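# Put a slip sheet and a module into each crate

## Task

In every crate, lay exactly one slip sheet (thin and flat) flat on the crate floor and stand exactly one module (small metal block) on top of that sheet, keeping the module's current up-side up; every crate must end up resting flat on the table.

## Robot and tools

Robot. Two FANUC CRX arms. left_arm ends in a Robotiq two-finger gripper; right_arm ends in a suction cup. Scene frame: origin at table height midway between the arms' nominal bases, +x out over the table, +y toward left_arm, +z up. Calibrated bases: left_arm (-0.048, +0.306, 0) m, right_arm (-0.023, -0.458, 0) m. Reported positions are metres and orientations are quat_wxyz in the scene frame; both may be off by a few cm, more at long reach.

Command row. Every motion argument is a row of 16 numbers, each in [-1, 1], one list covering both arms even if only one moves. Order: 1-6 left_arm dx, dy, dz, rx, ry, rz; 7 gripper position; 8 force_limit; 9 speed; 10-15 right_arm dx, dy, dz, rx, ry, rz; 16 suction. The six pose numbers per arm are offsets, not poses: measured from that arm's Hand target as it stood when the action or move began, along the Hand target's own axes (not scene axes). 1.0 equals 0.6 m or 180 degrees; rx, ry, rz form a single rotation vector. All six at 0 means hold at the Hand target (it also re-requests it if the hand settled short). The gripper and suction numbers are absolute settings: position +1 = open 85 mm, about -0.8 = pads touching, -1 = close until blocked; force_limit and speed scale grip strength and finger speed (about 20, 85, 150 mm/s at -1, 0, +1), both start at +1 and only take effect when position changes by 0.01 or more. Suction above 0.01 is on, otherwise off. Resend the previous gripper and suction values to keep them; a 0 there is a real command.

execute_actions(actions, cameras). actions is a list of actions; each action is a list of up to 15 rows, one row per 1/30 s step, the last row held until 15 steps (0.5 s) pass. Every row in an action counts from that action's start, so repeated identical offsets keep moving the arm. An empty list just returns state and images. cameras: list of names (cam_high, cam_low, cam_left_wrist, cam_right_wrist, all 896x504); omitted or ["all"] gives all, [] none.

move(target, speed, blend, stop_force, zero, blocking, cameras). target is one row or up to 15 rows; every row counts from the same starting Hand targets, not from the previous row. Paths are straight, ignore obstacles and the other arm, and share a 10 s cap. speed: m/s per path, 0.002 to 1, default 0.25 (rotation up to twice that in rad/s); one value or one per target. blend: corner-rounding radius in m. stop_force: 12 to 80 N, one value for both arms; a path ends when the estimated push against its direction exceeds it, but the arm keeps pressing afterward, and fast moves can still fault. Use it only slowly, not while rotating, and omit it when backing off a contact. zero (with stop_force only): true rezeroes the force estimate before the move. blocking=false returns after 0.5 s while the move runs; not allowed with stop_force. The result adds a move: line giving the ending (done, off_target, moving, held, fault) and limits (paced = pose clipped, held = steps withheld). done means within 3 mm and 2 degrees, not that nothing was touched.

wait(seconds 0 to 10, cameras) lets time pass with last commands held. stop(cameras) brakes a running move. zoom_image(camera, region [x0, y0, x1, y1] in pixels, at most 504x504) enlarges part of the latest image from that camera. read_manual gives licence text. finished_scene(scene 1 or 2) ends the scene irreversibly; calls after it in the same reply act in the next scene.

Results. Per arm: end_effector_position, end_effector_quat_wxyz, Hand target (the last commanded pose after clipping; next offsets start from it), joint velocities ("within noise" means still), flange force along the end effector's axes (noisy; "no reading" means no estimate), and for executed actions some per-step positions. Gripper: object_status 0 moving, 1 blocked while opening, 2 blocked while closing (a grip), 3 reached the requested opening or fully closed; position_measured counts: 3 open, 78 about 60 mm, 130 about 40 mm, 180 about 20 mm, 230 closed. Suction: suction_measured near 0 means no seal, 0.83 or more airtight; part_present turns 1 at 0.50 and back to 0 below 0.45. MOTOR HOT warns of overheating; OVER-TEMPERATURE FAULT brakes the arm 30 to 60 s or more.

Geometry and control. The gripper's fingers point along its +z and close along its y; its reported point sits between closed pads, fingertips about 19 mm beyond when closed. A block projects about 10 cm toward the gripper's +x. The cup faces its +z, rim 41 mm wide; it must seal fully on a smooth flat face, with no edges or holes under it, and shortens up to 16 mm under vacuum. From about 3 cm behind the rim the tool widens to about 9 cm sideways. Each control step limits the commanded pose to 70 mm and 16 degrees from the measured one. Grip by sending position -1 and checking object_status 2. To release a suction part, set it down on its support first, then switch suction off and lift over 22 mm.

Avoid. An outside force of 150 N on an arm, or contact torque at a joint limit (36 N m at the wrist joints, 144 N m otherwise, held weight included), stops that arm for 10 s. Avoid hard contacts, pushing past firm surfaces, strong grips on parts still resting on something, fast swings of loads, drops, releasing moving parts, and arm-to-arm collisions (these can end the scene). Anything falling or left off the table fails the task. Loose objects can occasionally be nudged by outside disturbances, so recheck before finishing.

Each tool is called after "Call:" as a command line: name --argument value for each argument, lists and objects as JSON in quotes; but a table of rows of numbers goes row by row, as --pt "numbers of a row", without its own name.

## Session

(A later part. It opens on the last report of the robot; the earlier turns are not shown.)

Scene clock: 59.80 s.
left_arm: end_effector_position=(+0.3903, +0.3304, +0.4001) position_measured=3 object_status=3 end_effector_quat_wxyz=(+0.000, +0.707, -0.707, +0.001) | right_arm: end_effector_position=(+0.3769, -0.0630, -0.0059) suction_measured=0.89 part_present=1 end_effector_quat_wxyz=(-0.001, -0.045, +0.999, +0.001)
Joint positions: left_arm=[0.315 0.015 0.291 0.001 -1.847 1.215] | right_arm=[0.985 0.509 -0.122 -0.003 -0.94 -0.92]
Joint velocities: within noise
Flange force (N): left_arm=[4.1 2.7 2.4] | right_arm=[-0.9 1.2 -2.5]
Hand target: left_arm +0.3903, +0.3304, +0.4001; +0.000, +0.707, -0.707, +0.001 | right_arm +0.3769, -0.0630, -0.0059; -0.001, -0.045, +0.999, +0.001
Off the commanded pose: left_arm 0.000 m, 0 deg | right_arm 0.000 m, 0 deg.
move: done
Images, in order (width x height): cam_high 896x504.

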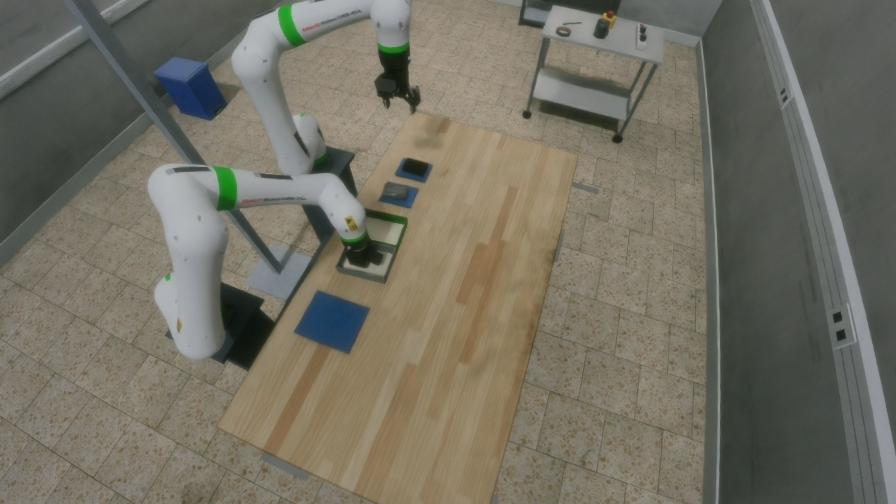

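Call:
move --target '[0,0,0,0,0,0,1,-1,0,0,0,0,0,0,0,0]' --cameras '[]'

Call:
wait --seconds 0.7 --cameras '[]'

Call:
move --pt "0 0 0 0 0 0 1 -1 0 0 0 -0.07 0 0 0 0" --pt "0 0 0 0 0 0 1 -1 0 0 0 -0.2 0 0 0 0" --pt "0 0 0 0 0 0 1 -1 0 -0.2 -0.166 -0.54 0 0 0 0" --speed '[0.06,0.25,0.25]' --cameras '["cam_right_wrist"]'

Call:
move --target '[0.0983,0.0428,0.4167,0,0,0.435,1,-1,0,0.117,-0.383,0,0,0,0,0]' --cameras '["cam_left_wrist","cam_low"]'

Call:
zoom_image --camera "cam_low" --region '[430, 160, 550, 260]'

Scene clock: 63.40 s.
left_arm: end_effector_position=(+0.3903, +0.3304, +0.4001) position_measured=3 object_status=3 end_effector_quat_wxyz=(+0.000, +0.707, -0.707, +0.001) | right_arm: end_effector_position=(+0.3769, -0.0630, -0.0059) suction_measured=0.00 part_present=0 end_effector_quat_wxyz=(-0.001, -0.045, +0.999, +0.001)
Joint positions: left_arm=[0.315 0.015 0.291 0.001 -1.847 1.215] | right_arm=[0.985 0.509 -0.122 -0.003 -0.94 -0.92]
Joint velocities: within noise
Flange force (N): left_arm=[4.3 2.5 2.2] | right_arm=[-0.6 0.4 -12.4]
Hand target: left_arm +0.3903, +0.3304, +0.4001; +0.000, +0.707, -0.707, +0.001 | right_arm +0.3769, -0.0630, -0.0059; -0.001, -0.045, +0.999, +0.001
Off the commanded pose: left_arm 0.000 m, 0 deg | right_arm 0.000 m, 0 deg.
move: done
No camera images: "cameras" was empty.

Scene clock: 64.10 s.
left_arm: end_effector_position=(+0.3903, +0.3304, +0.4001) position_measured=3 object_status=3 end_effector_quat_wxyz=(+0.000, +0.707, -0.707, +0.001) | right_arm: end_effector_position=(+0.3769, -0.0630, -0.0059) suction_measured=0.00 part_present=0 end_effector_quat_wxyz=(-0.001, -0.045, +0.999, +0.001)
Joint positions: left_arm=[0.315 0.015 0.291 0.001 -1.847 1.215] | right_arm=[0.985 0.509 -0.122 -0.003 -0.94 -0.92]
Joint velocities: within noise
Flange force (N): left_arm=[4.3 2.9 2.3] | right_arm=[-0.3 0.6 -12.0]
Hand target: left_arm +0.3903, +0.3304, +0.4001; +0.000, +0.707, -0.707, +0.001 | right_arm +0.3769, -0.0630, -0.0059; -0.001, -0.045, +0.999, +0.001
Off the commanded pose: left_arm 0.000 m, 0 deg | right_arm 0.000 m, 0 deg.
wait: 0.70 s; at rest by 0.17 s
No camera images: "cameras" was empty.

Scene clock: 66.73 s.
left_arm: end_effector_position=(+0.3903, +0.3304, +0.4001) position_measured=3 object_status=3 end_effector_quat_wxyz=(+0.000, +0.707, -0.707, +0.001) | right_arm: end_effector_position=(+0.5060, -0.1517, +0.3178) suction_measured=0.00 part_present=0 end_effector_quat_wxyz=(-0.001, -0.045, +0.999, +0.001)
Joint positions: left_arm=[0.315 0.015 0.291 0.001 -1.847 1.215] | right_arm=[0.711 0.43 0.559 -0.002 -1.701 -0.648]
Joint velocities: within noise
Flange force (N): left_arm=[4.2 2.8 2.0] | right_arm=[-1.7 1.1 -3.6]
Hand target: left_arm +0.3903, +0.3304, +0.4001; +0.000, +0.707, -0.707, +0.001 | right_arm +0.5060, -0.1517, +0.3178; -0.001, -0.045, +0.999, +0.001
Off the commanded pose: left_arm 0.000 m, 0 deg | right_arm 0.000 m, 0 deg.
move: done
camera_calibration:
cam_right_wrist: T_world_to_cam=[[0.0449062, -0.998748, -0.0220275, -0.155254], [-0.891252, -0.0500141, 0.450743, 0.329653], [-0.45128, -0.00060914, -0.892382, 0.583004], [0, 0, 0, 1]] pos_world=[0.563874, -0.138217, 0.368254]
Images, in order (width x height): cam_right_wrist 896x504.

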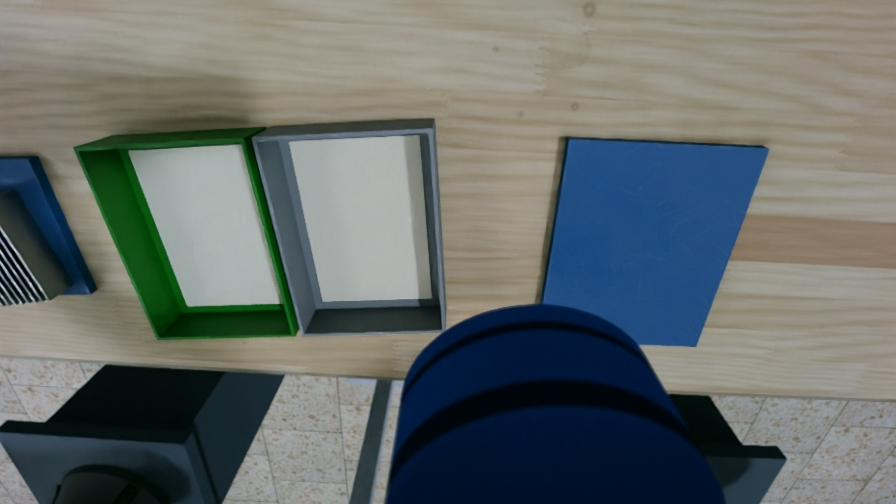

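Scene clock: 69.83 s.
left_arm: end_effector_position=(+0.3648, +0.2710, +0.1501) position_measured=3 object_status=3 end_effector_quat_wxyz=(+0.000, -0.102, +0.995, -0.001) | right_arm: end_effector_position=(+0.4568, -0.3869, +0.3177) suction_measured=0.00 part_present=0 end_effector_quat_wxyz=(-0.001, -0.045, +0.999, +0.000)
Joint positions: left_arm=[0.194 -0.038 -0.351 0.001 -1.258 -0.031] | right_arm=[0.39 0.093 0.139 -0.002 -1.618 -0.328]
Joint velocities: within noise
Flange force (N): left_arm=[4.1 -3.5 -0.6] | right_arm=[0.2 0.2 -2.8]
Hand target: left_arm +0.3648, +0.2711, +0.1501; +0.000, -0.102, +0.995, -0.001 | right_arm +0.4568, -0.3869, +0.3177; -0.001, -0.045, +0.999, +0.001
Off the commanded pose: left_arm 0.000 m, 0 deg | right_arm 0.000 m, 0 deg.
move: done
camera_calibration:
cam_left_wrist: T_world_to_cam=[[-0.205252, 0.978708, 0.0013045, -0.177266], [0.929443, 0.194503, 0.313534, -0.414861], [0.306605, 0.0655662, -0.949576, 0.136923], [0, 0, 0, 1]] pos_world=[0.307224, 0.245206, 0.260323]
Images, in order (width x height): cam_low 896x504, cam_left_wrist 896x504.

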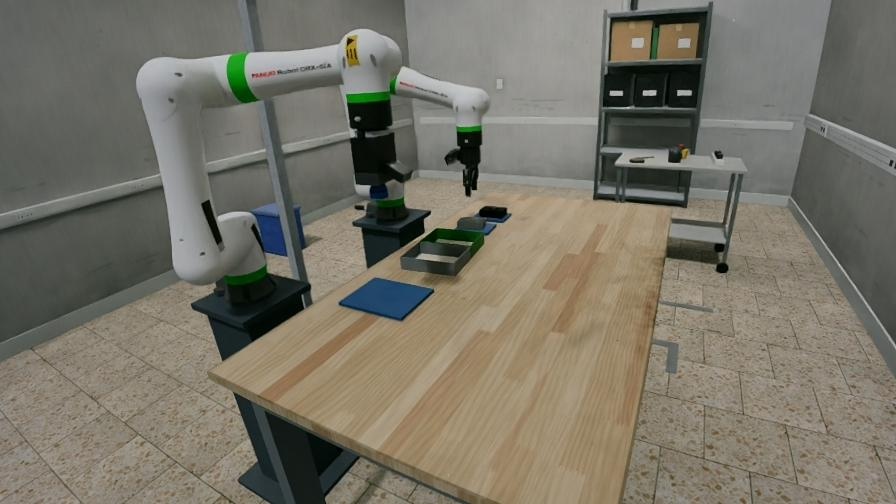

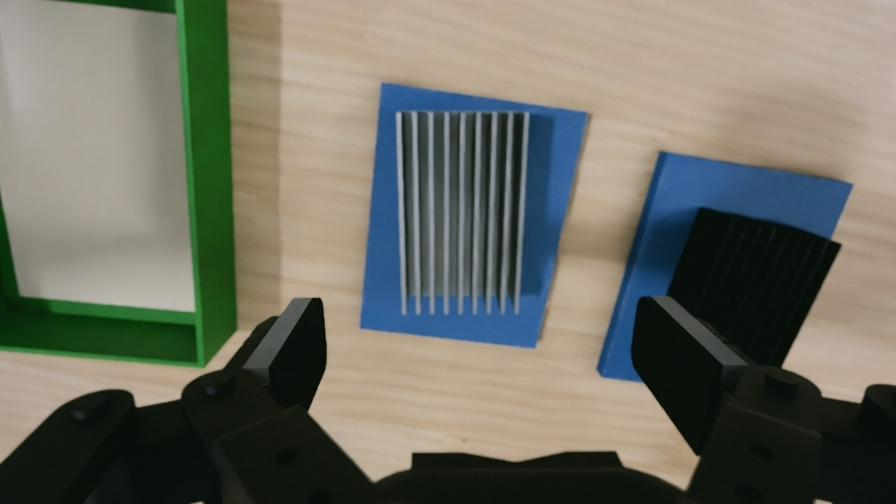

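Scaled by 4.200 from the camera's 896x504 image, which has a finer 1280x720 frame.

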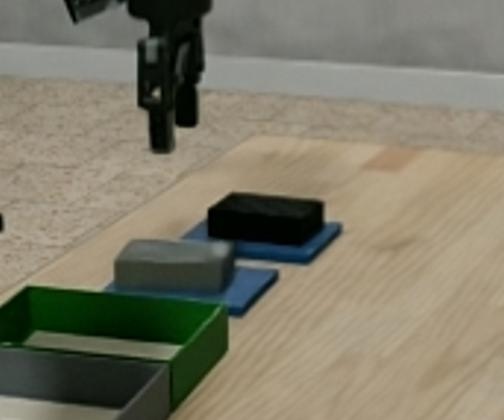

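Call:
move --target '[0.0084,0,0.1,0,0,0,1,-1,0,0,0,0,0,0,0,0]' --speed 0.15 --cameras '["cam_left_wrist"]'

Call:
zoom_image --camera "cam_left_wrist" --region '[250, 50, 700, 504]'

Scene clock: 73.80 s.
left_arm: end_effector_position=(+0.3599, +0.2700, +0.0901) position_measured=3 object_status=3 end_effector_quat_wxyz=(+0.000, -0.102, +0.995, -0.001) | right_arm: end_effector_position=(+0.4568, -0.3869, +0.3177) suction_measured=0.00 part_present=0 end_effector_quat_wxyz=(-0.001, -0.045, +0.999, +0.001)
Joint positions: left_arm=[0.194 0.01 -0.455 0.001 -1.106 -0.031] | right_arm=[0.39 0.093 0.139 -0.002 -1.618 -0.327]
Joint velocities: within noise
Flange force (N): left_arm=[3.4 -3.3 -1.3] | right_arm=[-1.1 0.2 -3.7]
Hand target: left_arm +0.3599, +0.2699, +0.0901; +0.000, -0.102, +0.995, -0.001 | right_arm +0.4568, -0.3869, +0.3177; -0.001, -0.045, +0.999, +0.001
Off the commanded pose: left_arm 0.000 m, 0 deg | right_arm 0.000 m, 0 deg.
move: done
camera_calibration:
cam_left_wrist: T_world_to_cam=[[-0.205477, 0.978661, 0.00130963, -0.177136], [0.929363, 0.194707, 0.313644, -0.39138], [0.306696, 0.0656638, -0.94954, 0.0815523], [0, 0, 0, 1]] pos_world=[0.302325, 0.244206, 0.200423]
Images, in order (width x height): cam_left_wrist 896x504.

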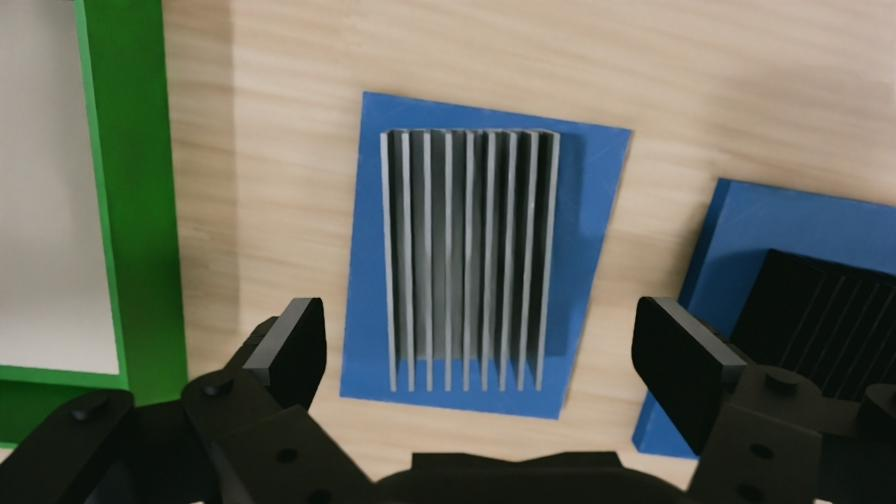

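Scaled by 1.110 from the camera's 896x504 image, which has a finer 1280x720 frame.

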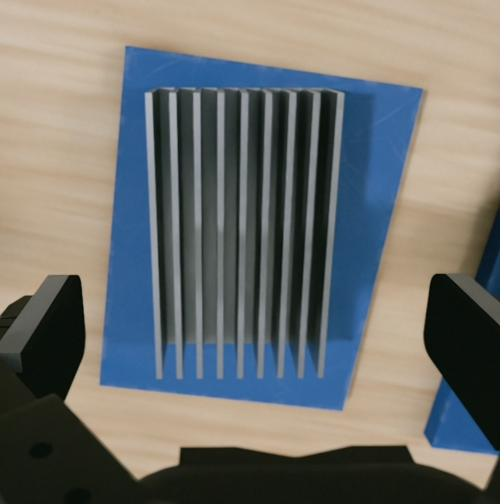

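Call:
move --target '[0,0,0.1015,0,0,0,1,-1,0,0,0,0,0,0,0,0]' --speed 0.06 --stop_force 15 --cameras '[]'

Call:
move --target '[0,0,0,0,0,0,-1,-1,-0.7,0,0,0,0,0,0,0]' --cameras '[]'

Call:
wait --seconds 0.5 --cameras '["cam_left_wrist"]'

Scene clock: 76.60 s.
left_arm: end_effector_position=(+0.3599, +0.2699, +0.0292) position_measured=3 object_status=3 end_effector_quat_wxyz=(+0.000, -0.102, +0.995, -0.001) | right_arm: end_effector_position=(+0.4568, -0.3869, +0.3177) suction_measured=0.00 part_present=0 end_effector_quat_wxyz=(-0.001, -0.045, +0.999, +0.001)
Joint positions: left_arm=[0.194 0.097 -0.528 0.002 -0.946 -0.031] | right_arm=[0.39 0.093 0.139 -0.002 -1.618 -0.327]
Joint velocities: within noise
Flange force (N): left_arm=[4.4 -3.2 -1.8] | right_arm=[-0.7 0.2 -2.7]
Hand target: left_arm +0.3599, +0.2699, +0.0292; +0.000, -0.102, +0.995, -0.001 | right_arm +0.4568, -0.3869, +0.3177; -0.001, -0.045, +0.999, +0.001
Off the commanded pose: left_arm 0.000 m, 0 deg | right_arm 0.000 m, 0 deg.
move: done
No camera images: "cameras" was empty.

Scene clock: 77.60 s.
left_arm: end_effector_position=(+0.3599, +0.2698, +0.0292) position_measured=79 object_status=2 end_effector_quat_wxyz=(+0.000, -0.102, +0.995, -0.001) | right_arm: end_effector_position=(+0.4568, -0.3869, +0.3177) suction_measured=0.00 part_present=0 end_effector_quat_wxyz=(-0.001, -0.045, +0.999, +0.001)
Joint positions: left_arm=[0.194 0.097 -0.528 0.002 -0.945 -0.031] | right_arm=[0.39 0.093 0.139 -0.002 -1.618 -0.327]
Joint velocities: within noise
Flange force (N): left_arm=[7.7 1.1 -29.3] | right_arm=[-0.6 0.1 -2.6]
Hand target: left_arm +0.3599, +0.2699, +0.0292; +0.000, -0.102, +0.995, -0.001 | right_arm +0.4568, -0.3869, +0.3177; -0.001, -0.045, +0.999, +0.001
Off the commanded pose: left_arm 0.000 m, 0 deg | right_arm 0.000 m, 0 deg.
move: done
No camera images: "cameras" was empty.

Scene clock: 78.10 s.
left_arm: end_effector_position=(+0.3599, +0.2699, +0.0292) position_measured=79 object_status=2 end_effector_quat_wxyz=(+0.000, -0.102, +0.995, -0.001) | right_arm: end_effector_position=(+0.4568, -0.3869, +0.3177) suction_measured=0.00 part_present=0 end_effector_quat_wxyz=(-0.001, -0.045, +0.999, +0.001)
Joint positions: left_arm=[0.194 0.097 -0.528 0.002 -0.945 -0.031] | right_arm=[0.39 0.093 0.139 -0.002 -1.618 -0.327]
Joint velocities: within noise
Flange force (N): left_arm=[7.5 -0.1 -30.2] | right_arm=[-0.9 0.0 -3.1]
Hand target: left_arm +0.3599, +0.2699, +0.0292; +0.000, -0.102, +0.995, -0.001 | right_arm +0.4568, -0.3869, +0.3177; -0.001, -0.045, +0.999, +0.001
Off the commanded pose: left_arm 0.000 m, 0 deg | right_arm 0.000 m, 0 deg.
wait: 0.50 s; at rest by 0.17 s
camera_calibration:
cam_left_wrist: T_world_to_cam=[[-0.205454, 0.978666, 0.00123669, -0.176859], [0.929398, 0.194714, 0.313538, -0.372237], [0.306608, 0.0655668, -0.949575, 0.0237943], [0, 0, 0, 1]] pos_world=[0.302325, 0.244006, 0.139523]
Images, in order (width x height): cam_left_wrist 896x504.

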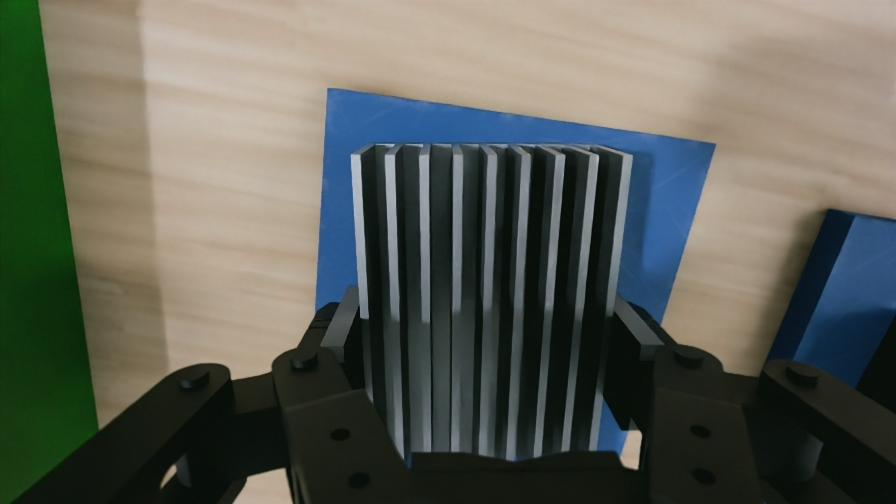

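Call:
move --pt "0 0 -0.03 0 0 0 -1 -1 -0.7 0 0 0 0 0 0 0" --pt "0 0 -0.2333 0 0 0 -1 -1 -0.7 0 0 0 0 0 0 0" --pt "0.0475 -0.5583 -0.2333 0 0 0.0361 -1 -1 -0.7 0 0 0 0 0 0 0" --speed '[0.04,0.15,0.2]' --cameras '["cam_left_wrist","cam_low"]'

Call:
zoom_image --camera "cam_low" --region '[380, 160, 520, 290]'

Scene clock: 83.00 s.
left_arm: end_effector_position=(+0.4002, -0.0637, +0.1697) position_measured=79 object_status=2 end_effector_quat_wxyz=(+0.000, -0.046, +0.999, -0.001) | right_arm: end_effector_position=(+0.4568, -0.3869, +0.3177) suction_measured=0.00 part_present=0 end_effector_quat_wxyz=(-0.001, -0.045, +0.999, +0.001)
Joint positions: left_arm=[-0.505 0.362 0.159 0.001 -1.367 0.555] | right_arm=[0.39 0.093 0.139 -0.002 -1.618 -0.327]
Joint velocities: within noise
Flange force (N): left_arm=[3.7 -0.6 1.9] | right_arm=[-0.7 0.3 -2.5]
Hand target: left_arm +0.4002, -0.0637, +0.1696; +0.000, -0.046, +0.999, -0.001 | right_arm +0.4568, -0.3869, +0.3177; -0.001, -0.045, +0.999, +0.001
Off the commanded pose: left_arm 0.000 m, 0 deg | right_arm 0.000 m, 0 deg.
move: done
camera_calibration:
cam_left_wrist: T_world_to_cam=[[-0.0933697, 0.995631, 0.00129213, 0.113892], [0.945398, 0.0882518, 0.313741, -0.402072], [0.312256, 0.0305155, -0.949508, 0.162109], [0, 0, 0, 1]] pos_world=[0.340132, -0.0828577, 0.279923]
Images, in order (width x height): cam_low 896x504, cam_left_wrist 896x504.

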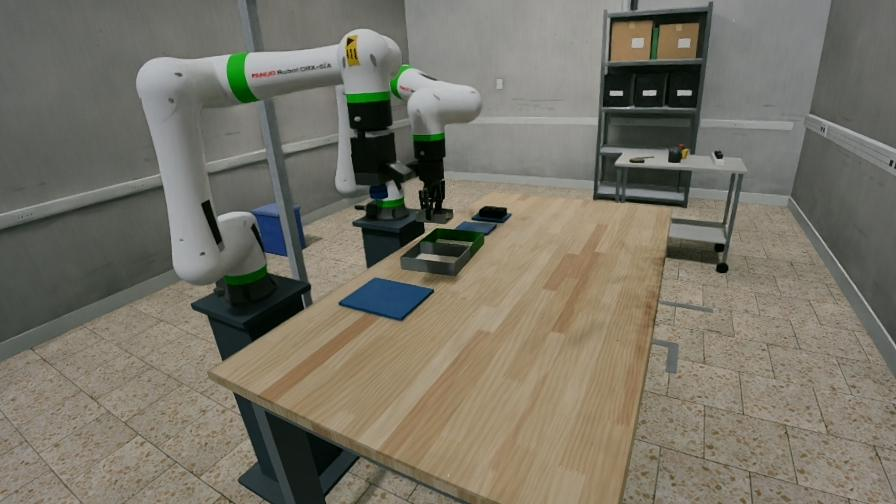

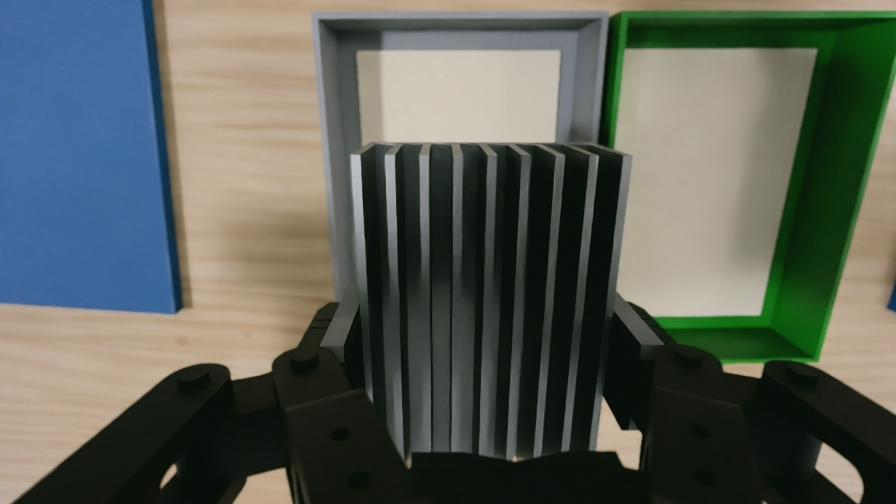

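Scaled by 3.600 from the camera's 896x504 image, which has a finer 1280x720 frame.

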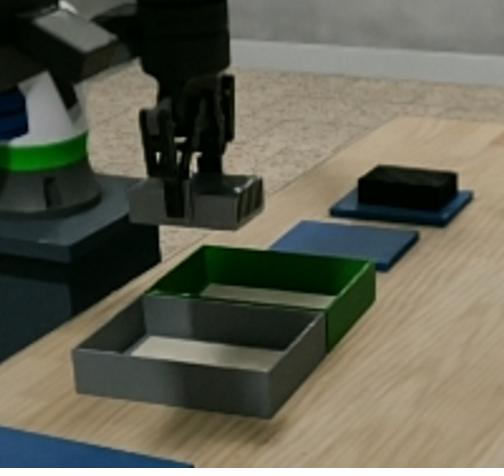

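Call:
move --target '[0.005,-0.0017,0.18,0,0,0,-1,-1,-0.7,0,0,0,0,0,0,0]' --speed 0.12 --cameras '["cam_left_wrist"]'

Call:
move --target '[0,0,0.085,0,0,0,-1,-1,-0.7,0,0,0,0,0,0,0]' --speed 0.02 --stop_force 12 --cameras '["cam_left_wrist"]'

Scene clock: 86.23 s.
left_arm: end_effector_position=(+0.3973, -0.0651, +0.0616) position_measured=79 object_status=2 end_effector_quat_wxyz=(+0.000, -0.046, +0.999, -0.001) | right_arm: end_effector_position=(+0.4568, -0.3869, +0.3177) suction_measured=0.00 part_present=0 end_effector_quat_wxyz=(-0.001, -0.045, +0.999, +0.001)
Joint positions: left_arm=[-0.509 0.442 0.005 0.001 -1.133 0.559] | right_arm=[0.39 0.093 0.139 -0.002 -1.618 -0.327]
Joint velocities: left_arm=[0 0 0 0.005 -0.002 0] | right_arm=[within noise]
Flange force (N): left_arm=[4.1 -0.2 1.5] | right_arm=[-0.5 0.5 -3.8]
Hand target: left_arm +0.3974, -0.0651, +0.0616; +0.000, -0.046, +0.999, -0.001 | right_arm +0.4568, -0.3869, +0.3177; -0.001, -0.045, +0.999, +0.001
Off the commanded pose: left_arm 0.000 m, 0 deg | right_arm 0.000 m, 0 deg.
move: done
camera_calibration:
cam_left_wrist: T_world_to_cam=[[-0.0933065, 0.995636, 0.00141787, 0.115112], [0.945405, 0.0881523, 0.313748, -0.365303], [0.312254, 0.0306152, -0.949505, 0.0604242], [0, 0, 0, 1]] pos_world=[0.337232, -0.0842574, 0.171823]
Images, in order (width x height): cam_left_wrist 896x504.

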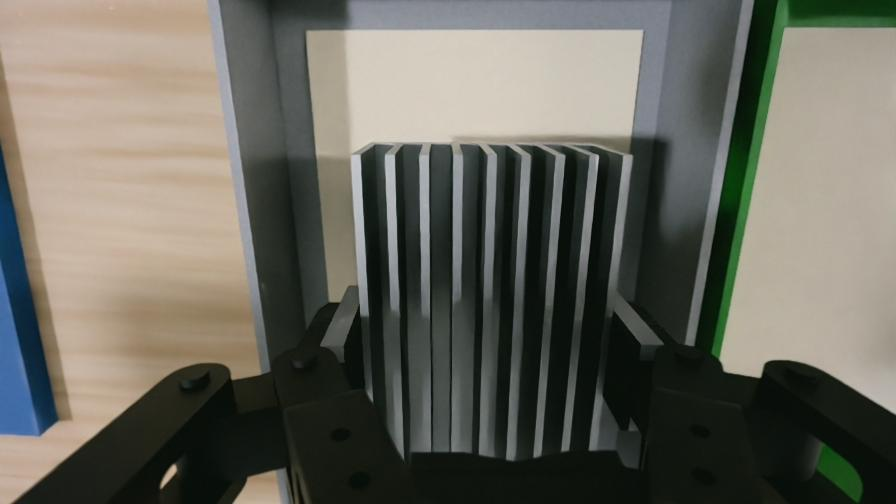

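Scene clock: 89.17 s.
left_arm: end_effector_position=(+0.3975, -0.0653, +0.0243) position_measured=79 object_status=2 end_effector_quat_wxyz=(+0.000, -0.046, +0.999, -0.001) | right_arm: end_effector_position=(+0.4568, -0.3869, +0.3177) suction_measured=0.00 part_present=0 end_effector_quat_wxyz=(-0.001, -0.045, +0.999, +0.001)
Joint positions: left_arm=[-0.509 0.483 -0.031 0.001 -1.055 0.559] | right_arm=[0.39 0.093 0.139 -0.002 -1.618 -0.327]
Joint velocities: within noise
Flange force (N): left_arm=[6.3 4.4 -36.4] | right_arm=[-0.2 0.2 -2.3]
Hand target: left_arm +0.3975, -0.0653, +0.0243; +0.000, -0.046, +0.999, -0.001 (not the last commanded pose) | right_arm +0.4568, -0.3869, +0.3177; -0.001, -0.045, +0.999, +0.001
Off the commanded pose: left_arm 0.014 m, 0 deg | right_arm 0.000 m, 0 deg.
move: contact (left_arm)
camera_calibration:
cam_left_wrist: T_world_to_cam=[[-0.093464, 0.995622, 0.000915554, 0.115494], [0.945298, 0.088451, 0.313988, -0.353649], [0.312532, 0.030212, -0.949427, 0.0248447], [0, 0, 0, 1]] pos_world=[0.337333, -0.0844584, 0.134524]
Images, in order (width x height): cam_left_wrist 896x504.

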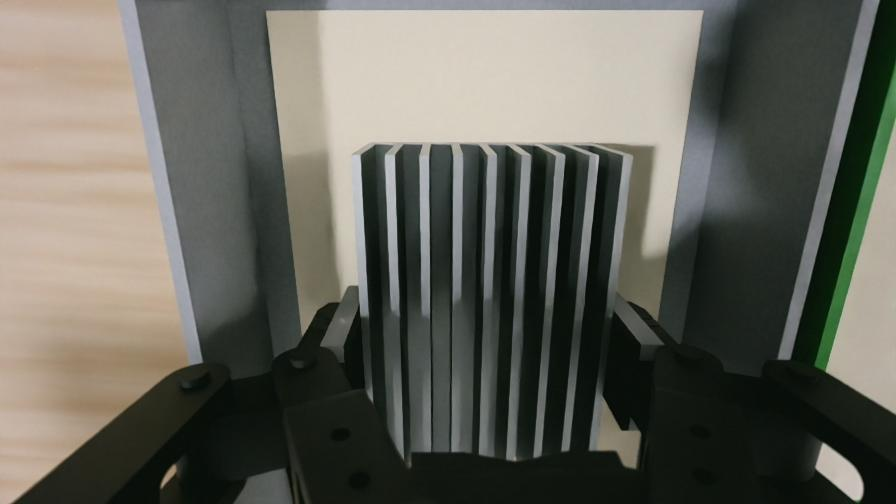

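Call:
move --target '[0,0,-0.002,0,0,0,-1,-1,-0.7,0,0,0,0,0,0,0]' --speed 0.02 --cameras '[]'

Call:
move --target '[0,0,0,0,0,0,0.7,-1,-0.8,0,0,0,0,0,0,0]' --speed 0.02 --cameras '[]'

Call:
move --pt "0 0 -0.06 0 0 0 0.7 -1 -0.8 0 0 0 0 0 0 0" --pt "0 0 -0.25 0 0 0 0.7 -1 -0.8 0 0 0 0 0 0 0" --speed '[0.05,0.2]' --cameras '["cam_left_wrist"]'

Call:
move --target '[-0.0589,0.8144,0.08,0,0,0.0292,0.9,-1,-0.5,0,0,0,0,0,0,0]' --cameras '["cam_left_wrist"]'

Scene clock: 92.30 s.
left_arm: end_effector_position=(+0.3975, -0.0653, +0.0254) position_measured=79 object_status=2 end_effector_quat_wxyz=(+0.000, -0.046, +0.999, -0.001) | right_arm: end_effector_position=(+0.4568, -0.3869, +0.3177) suction_measured=0.00 part_present=0 end_effector_quat_wxyz=(-0.001, -0.045, +0.999, +0.001)
Joint positions: left_arm=[-0.509 0.482 -0.03 0.001 -1.058 0.559] | right_arm=[0.39 0.093 0.139 -0.002 -1.618 -0.327]
Joint velocities: within noise
Flange force (N): left_arm=[4.2 -0.4 1.4] | right_arm=[-0.8 0.0 -3.2]
Hand target: left_arm +0.3975, -0.0653, +0.0255; +0.000, -0.046, +0.999, -0.001 | right_arm +0.4568, -0.3869, +0.3177; -0.001, -0.045, +0.999, +0.001
Off the commanded pose: left_arm 0.000 m, 0 deg | right_arm 0.000 m, 0 deg.
move: done
No camera images: "cameras" was empty.

Scene clock: 93.03 s.
left_arm: end_effector_position=(+0.3975, -0.0653, +0.0255) position_measured=41 object_status=0 end_effector_quat_wxyz=(+0.000, -0.046, +0.999, -0.001) | right_arm: end_effector_position=(+0.4568, -0.3869, +0.3177) suction_measured=0.00 part_present=0 end_effector_quat_wxyz=(-0.001, -0.045, +0.999, +0.001)
Joint positions: left_arm=[-0.509 0.482 -0.03 0.001 -1.058 0.559] | right_arm=[0.39 0.093 0.139 -0.002 -1.618 -0.327]
Joint velocities: within noise
Flange force (N): left_arm=[4.2 -0.6 -1.0] | right_arm=[-0.5 0.1 -3.1]
Hand target: left_arm +0.3975, -0.0653, +0.0255; +0.000, -0.046, +0.999, -0.001 | right_arm +0.4568, -0.3869, +0.3177; -0.001, -0.045, +0.999, +0.001
Off the commanded pose: left_arm 0.000 m, 0 deg | right_arm 0.000 m, 0 deg.
move: done
No camera images: "cameras" was empty.

Scene clock: 94.73 s.
left_arm: end_effector_position=(+0.3974, -0.0650, +0.1755) position_measured=41 object_status=3 end_effector_quat_wxyz=(+0.000, -0.046, +0.999, -0.001) | right_arm: end_effector_position=(+0.4568, -0.3869, +0.3177) suction_measured=0.00 part_present=0 end_effector_quat_wxyz=(-0.001, -0.045, +0.999, +0.001)
Joint positions: left_arm=[-0.509 0.355 0.164 0.001 -1.378 0.559] | right_arm=[0.39 0.093 0.139 -0.002 -1.618 -0.327]
Joint velocities: within noise
Flange force (N): left_arm=[5.5 1.2 0.9] | right_arm=[-1.2 0.2 -2.5]
Hand target: left_arm +0.3974, -0.0651, +0.1755; +0.000, -0.046, +0.999, -0.001 | right_arm +0.4568, -0.3869, +0.3177; -0.001, -0.045, +0.999, +0.001
Off the commanded pose: left_arm 0.000 m, 0 deg | right_arm 0.000 m, 0 deg.
move: done
camera_calibration:
cam_left_wrist: T_world_to_cam=[[-0.0934683, 0.995622, 0.000924427, 0.115046], [0.945327, 0.0884552, 0.313898, -0.40104], [0.312442, 0.0302134, -0.949456, 0.168459], [0, 0, 0, 1]] pos_world=[0.337233, -0.0841584, 0.285724]
Images, in order (width x height): cam_left_wrist 896x504.

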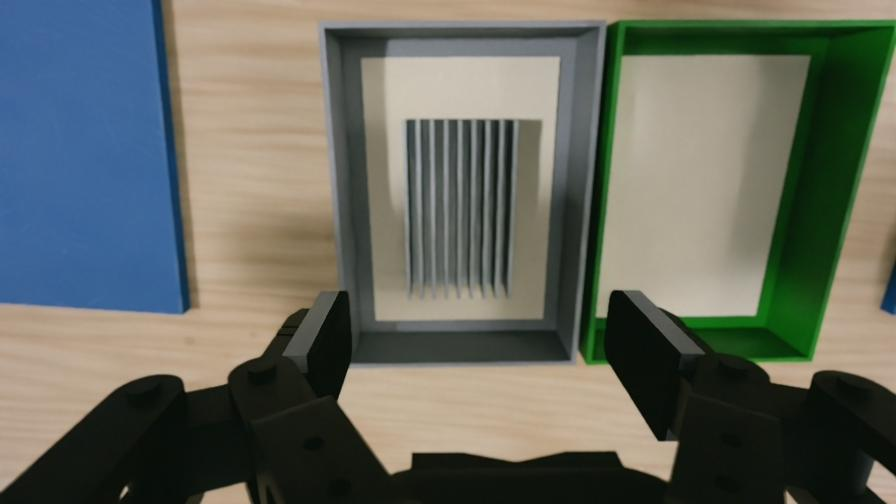

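Scene clock: 97.17 s.
left_arm: end_effector_position=(+0.3877, +0.4247, +0.1267) position_measured=16 object_status=3 end_effector_quat_wxyz=(+0.000, +0.000, +1.000, -0.001) | right_arm: end_effector_position=(+0.4568, -0.3869, +0.3177) suction_measured=0.00 part_present=0 end_effector_quat_wxyz=(-0.001, -0.045, +0.999, +0.001)
Joint positions: left_arm=[0.517 0.077 -0.291 0.002 -1.202 -0.559] | right_arm=[0.39 0.093 0.139 -0.002 -1.618 -0.327]
Joint velocities: within noise
Flange force (N): left_arm=[1.6 -4.6 -0.5] | right_arm=[-1.1 0.0 -2.7]
Hand target: left_arm +0.3877, +0.4247, +0.1267; +0.000, +0.000, +1.000, -0.001 | right_arm +0.4568, -0.3869, +0.3177; -0.001, -0.045, +0.999, +0.001
Off the commanded pose: left_arm 0.000 m, 0 deg | right_arm 0.000 m, 0 deg.
move: done
camera_calibration:
cam_left_wrist: T_world_to_cam=[[-0.00178563, 0.999998, 0.0010317, -0.410757], [0.949396, 0.00137124, 0.314078, -0.384575], [0.314076, 0.00154032, -0.949397, 0.121881], [0, 0, 0, 1]] pos_world=[0.326101, 0.411095, 0.236924]
Images, in order (width x height): cam_left_wrist 896x504.

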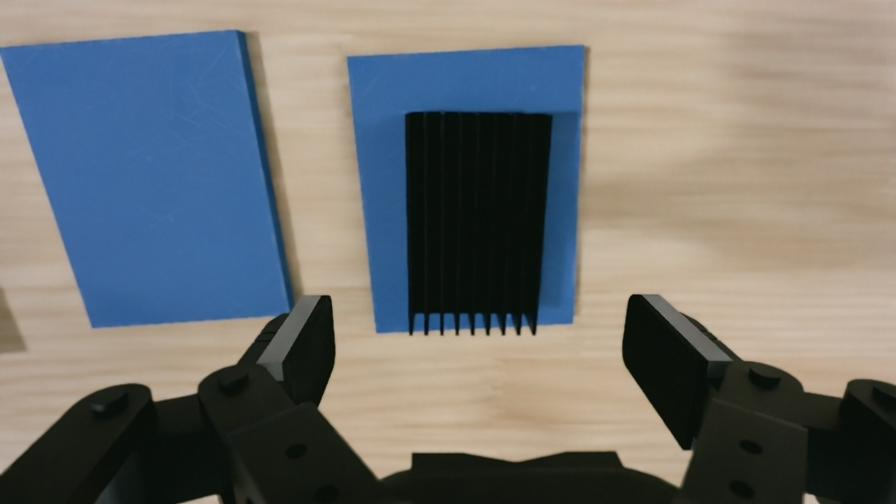

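Call:
move --target '[0.0082,0.0077,0.07,0,0,0,0.9,-1,-0.5,0,0,0,0,0,0,0]' --speed 0.15 --cameras '["cam_left_wrist"]'

Call:
move --target '[0,0,0.0925,0,0,0,0.9,-1,-0.5,0,0,0,0,0,0,0]' --speed 0.06 --stop_force 15 --cameras '["cam_left_wrist"]'

Call:
move --target '[0,0,0,0,0,0,-1,-1,-0.7,0,0,0,0,0,0,0]' --cameras '[]'

Call:
wait --seconds 0.5 --cameras '["cam_left_wrist"]'

Scene clock: 100.70 s.
left_arm: end_effector_position=(+0.3828, +0.4293, +0.0847) position_measured=16 object_status=3 end_effector_quat_wxyz=(+0.000, +0.000, +1.000, -0.001) | right_arm: end_effector_position=(+0.4568, -0.3869, +0.3177) suction_measured=0.00 part_present=0 end_effector_quat_wxyz=(-0.001, -0.045, +0.999, +0.001)
Joint positions: left_arm=[0.532 0.113 -0.359 0.002 -1.099 -0.574] | right_arm=[0.39 0.093 0.139 -0.002 -1.618 -0.327]
Joint velocities: within noise
Flange force (N): left_arm=[0.9 -4.4 -0.9] | right_arm=[-1.1 0.3 -2.9]
Hand target: left_arm +0.3828, +0.4292, +0.0847; +0.000, +0.000, +1.000, -0.001 | right_arm +0.4568, -0.3869, +0.3177; -0.001, -0.045, +0.999, +0.001
Off the commanded pose: left_arm 0.000 m, 0 deg | right_arm 0.000 m, 0 deg.
move: done
camera_calibration:
cam_left_wrist: T_world_to_cam=[[-0.0018156, 0.999998, 0.0011271, -0.415331], [0.949396, 0.00136973, 0.314078, -0.366737], [0.314076, 0.00164031, -0.949397, 0.0834963], [0, 0, 0, 1]] pos_world=[0.321201, 0.415696, 0.194923]
Images, in order (width x height): cam_left_wrist 896x504.

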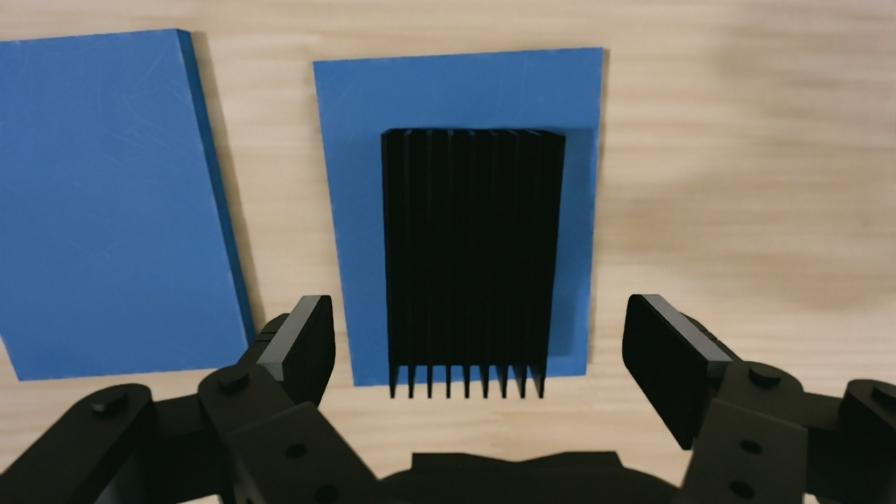

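Scene clock: 102.27 s.
left_arm: end_effector_position=(+0.3829, +0.4291, +0.0292) position_measured=16 object_status=3 end_effector_quat_wxyz=(+0.000, +0.000, +1.000, -0.001) | right_arm: end_effector_position=(+0.4568, -0.3869, +0.3177) suction_measured=0.00 part_present=0 end_effector_quat_wxyz=(-0.001, -0.045, +0.999, +0.001)
Joint positions: left_arm=[0.532 0.188 -0.422 0.002 -0.961 -0.574] | right_arm=[0.39 0.093 0.139 -0.002 -1.618 -0.327]
Joint velocities: within noise
Flange force (N): left_arm=[1.3 -4.4 -1.5] | right_arm=[-0.8 0.0 -3.0]
Hand target: left_arm +0.3829, +0.4291, +0.0292; +0.000, +0.000, +1.000, -0.001 | right_arm +0.4568, -0.3869, +0.3177; -0.001, -0.045, +0.999, +0.001
Off the commanded pose: left_arm 0.000 m, 0 deg | right_arm 0.000 m, 0 deg.
move: done
camera_calibration:
cam_left_wrist: T_world_to_cam=[[-0.00187914, 0.999998, 0.00100078, -0.41513], [0.949396, 0.00146973, 0.314079, -0.349348], [0.314077, 0.00154033, -0.949396, 0.0308463], [0, 0, 0, 1]] pos_world=[0.321201, 0.415595, 0.139424]
Images, in order (width x height): cam_left_wrist 896x504.

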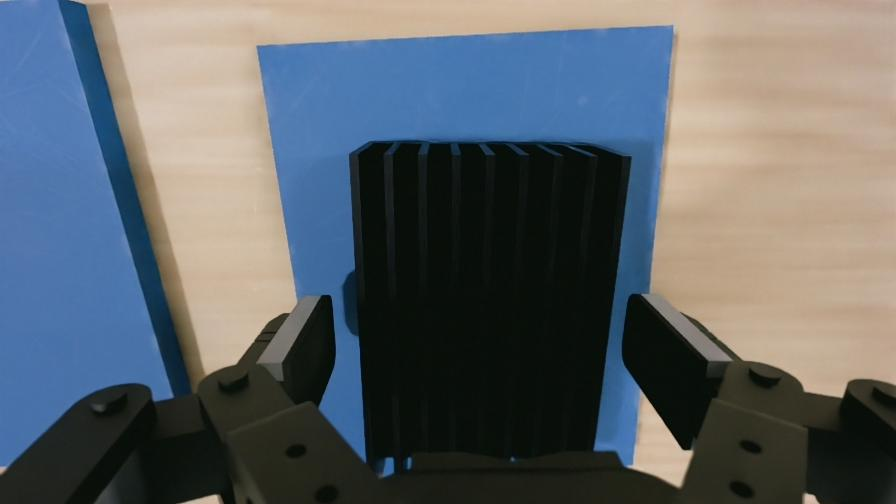

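Scene clock: 103.17 s.
left_arm: end_effector_position=(+0.3829, +0.4291, +0.0292) position_measured=79 object_status=2 end_effector_quat_wxyz=(+0.000, +0.000, +1.000, -0.001) | right_arm: end_effector_position=(+0.4568, -0.3869, +0.3177) suction_measured=0.00 part_present=0 end_effector_quat_wxyz=(-0.001, -0.045, +0.999, +0.001)
Joint positions: left_arm=[0.532 0.188 -0.422 0.002 -0.961 -0.574] | right_arm=[0.39 0.093 0.139 -0.002 -1.618 -0.327]
Joint velocities: within noise
Flange force (N): left_arm=[6.4 -3.9 -27.7] | right_arm=[-0.4 0.0 -2.9]
Hand target: left_arm +0.3829, +0.4291, +0.0292; +0.000, +0.000, +1.000, -0.001 | right_arm +0.4568, -0.3869, +0.3177; -0.001, -0.045, +0.999, +0.001
Off the commanded pose: left_arm 0.000 m, 0 deg | right_arm 0.000 m, 0 deg.
move: done
No camera images: "cameras" was empty.

Scene clock: 103.67 s.
left_arm: end_effector_position=(+0.3829, +0.4291, +0.0292) position_measured=79 object_status=2 end_effector_quat_wxyz=(+0.000, +0.000, +1.000, -0.001) | right_arm: end_effector_position=(+0.4568, -0.3869, +0.3177) suction_measured=0.00 part_present=0 end_effector_quat_wxyz=(-0.001, -0.045, +0.999, +0.001)
Joint positions: left_arm=[0.532 0.188 -0.422 0.002 -0.961 -0.574] | right_arm=[0.39 0.093 0.139 -0.002 -1.618 -0.327]
Joint velocities: within noise
Flange force (N): left_arm=[6.8 -3.7 -28.1] | right_arm=[-0.3 0.1 -3.3]
Hand target: left_arm +0.3829, +0.4291, +0.0292; +0.000, +0.000, +1.000, -0.001 | right_arm +0.4568, -0.3869, +0.3177; -0.001, -0.045, +0.999, +0.001
Off the commanded pose: left_arm 0.000 m, 0 deg | right_arm 0.000 m, 0 deg.
wait: 0.50 s; at rest by 0.17 s
camera_calibration:
cam_left_wrist: T_world_to_cam=[[-0.0018791, 0.999998, 0.00100013, -0.41513], [0.949366, 0.00146975, 0.314169, -0.349351], [0.314167, 0.00153984, -0.949366, 0.0308132], [0, 0, 0, 1]] pos_world=[0.321201, 0.415595, 0.139424]
Images, in order (width x height): cam_left_wrist 896x504.

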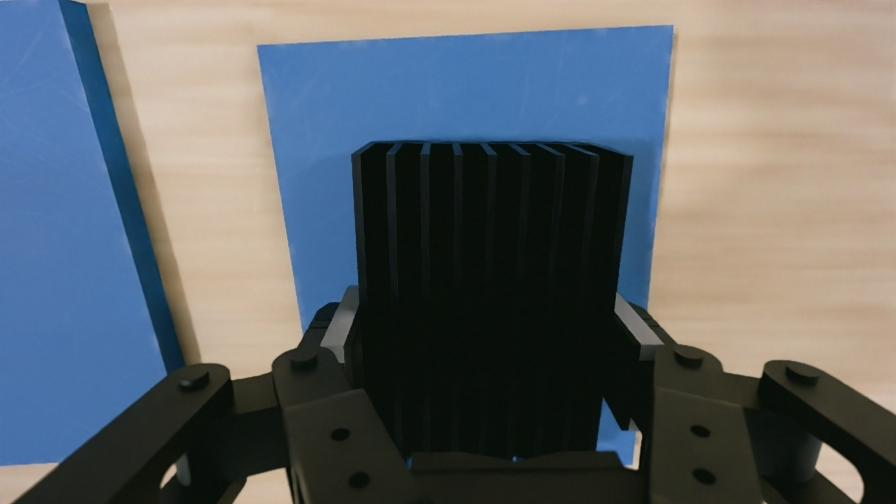

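Call:
move --pt "0 0 -0.03 0 0 0 -1 -1 -0.7 0 0 0 0 0 0 0" --pt "0 0 -0.235 0 0 0 -1 -1 -0.7 0 0 0 0 0 0 0" --pt "0.0013 -0.5892 -0.235 0 0 -0.0289 -1 -1 -0.7 0 0 0 0 0 0 0" --speed '[0.04,0.15,0.2]' --cameras '["cam_left_wrist"]'

Scene clock: 108.10 s.
left_arm: end_effector_position=(+0.3821, +0.0759, +0.1707) position_measured=79 object_status=2 end_effector_quat_wxyz=(+0.000, -0.046, +0.999, -0.001) | right_arm: end_effector_position=(+0.4568, -0.3869, +0.3177) suction_measured=0.00 part_present=0 end_effector_quat_wxyz=(-0.001, -0.045, +0.999, +0.001)
Joint positions: left_arm=[-0.262 0.132 -0.123 0.001 -1.315 0.311] | right_arm=[0.39 0.093 0.139 -0.002 -1.618 -0.327]
Joint velocities: within noise
Flange force (N): left_arm=[4.8 -1.2 2.6] | right_arm=[-1.1 0.6 -3.2]
Hand target: left_arm +0.3821, +0.0759, +0.1707; +0.000, -0.045, +0.999, -0.001 | right_arm +0.4568, -0.3869, +0.3177; -0.001, -0.045, +0.999, +0.001
Off the commanded pose: left_arm 0.000 m, 0 deg | right_arm 0.000 m, 0 deg.
move: done
camera_calibration:
cam_left_wrist: T_world_to_cam=[[-0.0925552, 0.995707, 0.00100765, -0.027085], [0.945391, 0.0875604, 0.313959, -0.397557], [0.312522, 0.0300111, -0.949436, 0.164498], [0, 0, 0, 1]] pos_world=[0.321931, 0.0568422, 0.281024]
Images, in order (width x height): cam_left_wrist 896x504.

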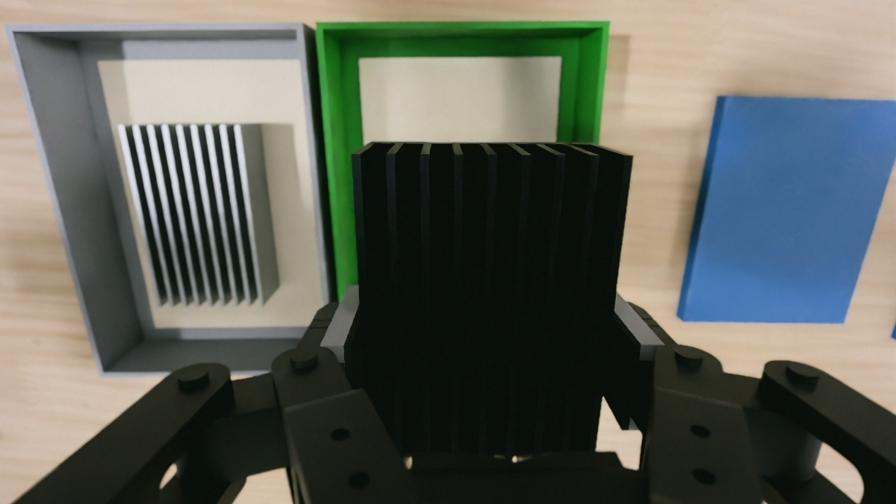

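Call:
move --target '[-0.005,0.001,0.18,0,0,0,-1,-1,-0.7,0,0,0,0,0,0,0]' --speed 0.12 --cameras '["cam_left_wrist"]'

Call:
move --target '[0,0,0.085,0,0,0,-1,-1,-0.7,0,0,0,0,0,0,0]' --speed 0.02 --stop_force 12 --cameras '["cam_left_wrist"]'

Scene clock: 110.63 s.
left_arm: end_effector_position=(+0.3851, +0.0766, +0.0627) position_measured=79 object_status=2 end_effector_quat_wxyz=(+0.000, -0.045, +0.999, -0.001) | right_arm: end_effector_position=(+0.4568, -0.3869, +0.3177) suction_measured=0.00 part_present=0 end_effector_quat_wxyz=(-0.001, -0.045, +0.999, +0.001)
Joint positions: left_arm=[-0.259 0.237 -0.269 0.002 -1.063 0.308] | right_arm=[0.39 0.093 0.139 -0.002 -1.618 -0.327]
Joint velocities: within noise
Flange force (N): left_arm=[4.4 -1.2 1.3] | right_arm=[-0.8 0.3 -2.4]
Hand target: left_arm +0.3851, +0.0766, +0.0627; +0.000, -0.045, +0.999, -0.001 | right_arm +0.4568, -0.3869, +0.3177; -0.001, -0.045, +0.999, +0.001
Off the commanded pose: left_arm 0.000 m, 0 deg | right_arm 0.000 m, 0 deg.
move: done
camera_calibration:
cam_left_wrist: T_world_to_cam=[[-0.0925242, 0.99571, 0.00091312, -0.0273892], [0.945393, 0.0875607, 0.31395, -0.366547], [0.312523, 0.0299113, -0.949439, 0.0610061], [0, 0, 0, 1]] pos_world=[0.324931, 0.0575421, 0.173024]
Images, in order (width x height): cam_left_wrist 896x504.

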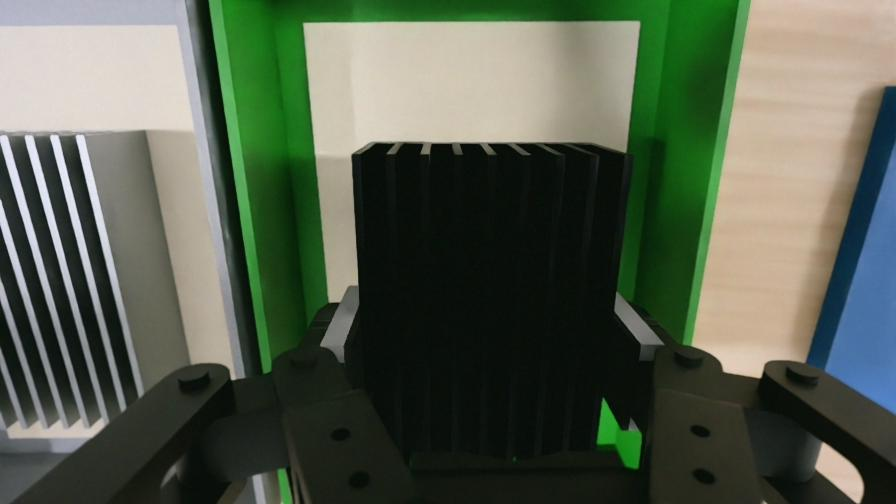

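Scene clock: 113.60 s.
left_arm: end_effector_position=(+0.3853, +0.0764, +0.0239) position_measured=79 object_status=2 end_effector_quat_wxyz=(+0.000, -0.046, +0.999, -0.001) | right_arm: end_effector_position=(+0.4568, -0.3869, +0.3177) suction_measured=0.00 part_present=0 end_effector_quat_wxyz=(-0.001, -0.045, +0.999, +0.001)
Joint positions: left_arm=[-0.259 0.289 -0.308 0.002 -0.972 0.308] | right_arm=[0.39 0.093 0.139 -0.002 -1.618 -0.327]
Joint velocities: within noise
Flange force (N): left_arm=[8.5 2.3 -47.1] | right_arm=[-1.6 0.6 -3.0]
Hand target: left_arm +0.3853, +0.0764, +0.0239; +0.000, -0.046, +0.999, -0.001 (not the last commanded pose) | right_arm +0.4568, -0.3869, +0.3177; -0.001, -0.045, +0.999, +0.001
Off the commanded pose: left_arm 0.012 m, 0 deg | right_arm 0.000 m, 0 deg.
move: contact (left_arm)
camera_calibration:
cam_left_wrist: T_world_to_cam=[[-0.0926508, 0.995698, 0.00063231, -0.0270653], [0.94528, 0.0877597, 0.314236, -0.354425], [0.312828, 0.0297119, -0.949345, 0.0239475], [0, 0, 0, 1]] pos_world=[0.325032, 0.0573415, 0.134124]
Images, in order (width x height): cam_left_wrist 896x504.

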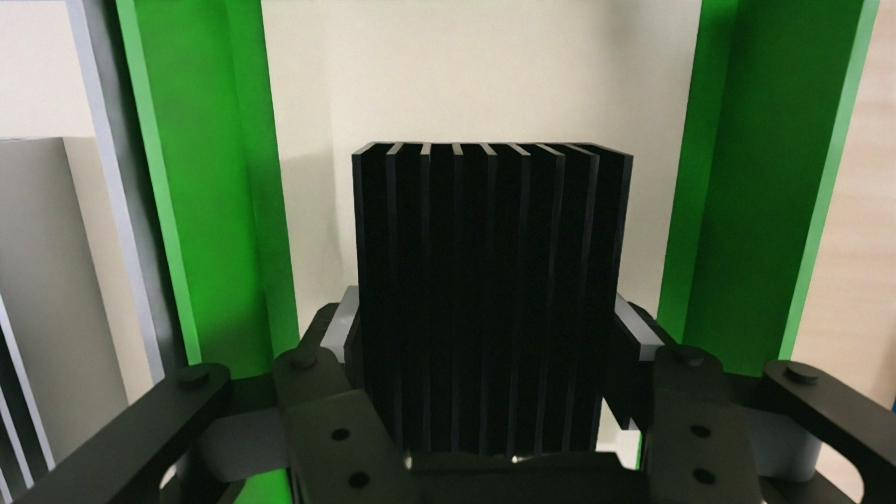

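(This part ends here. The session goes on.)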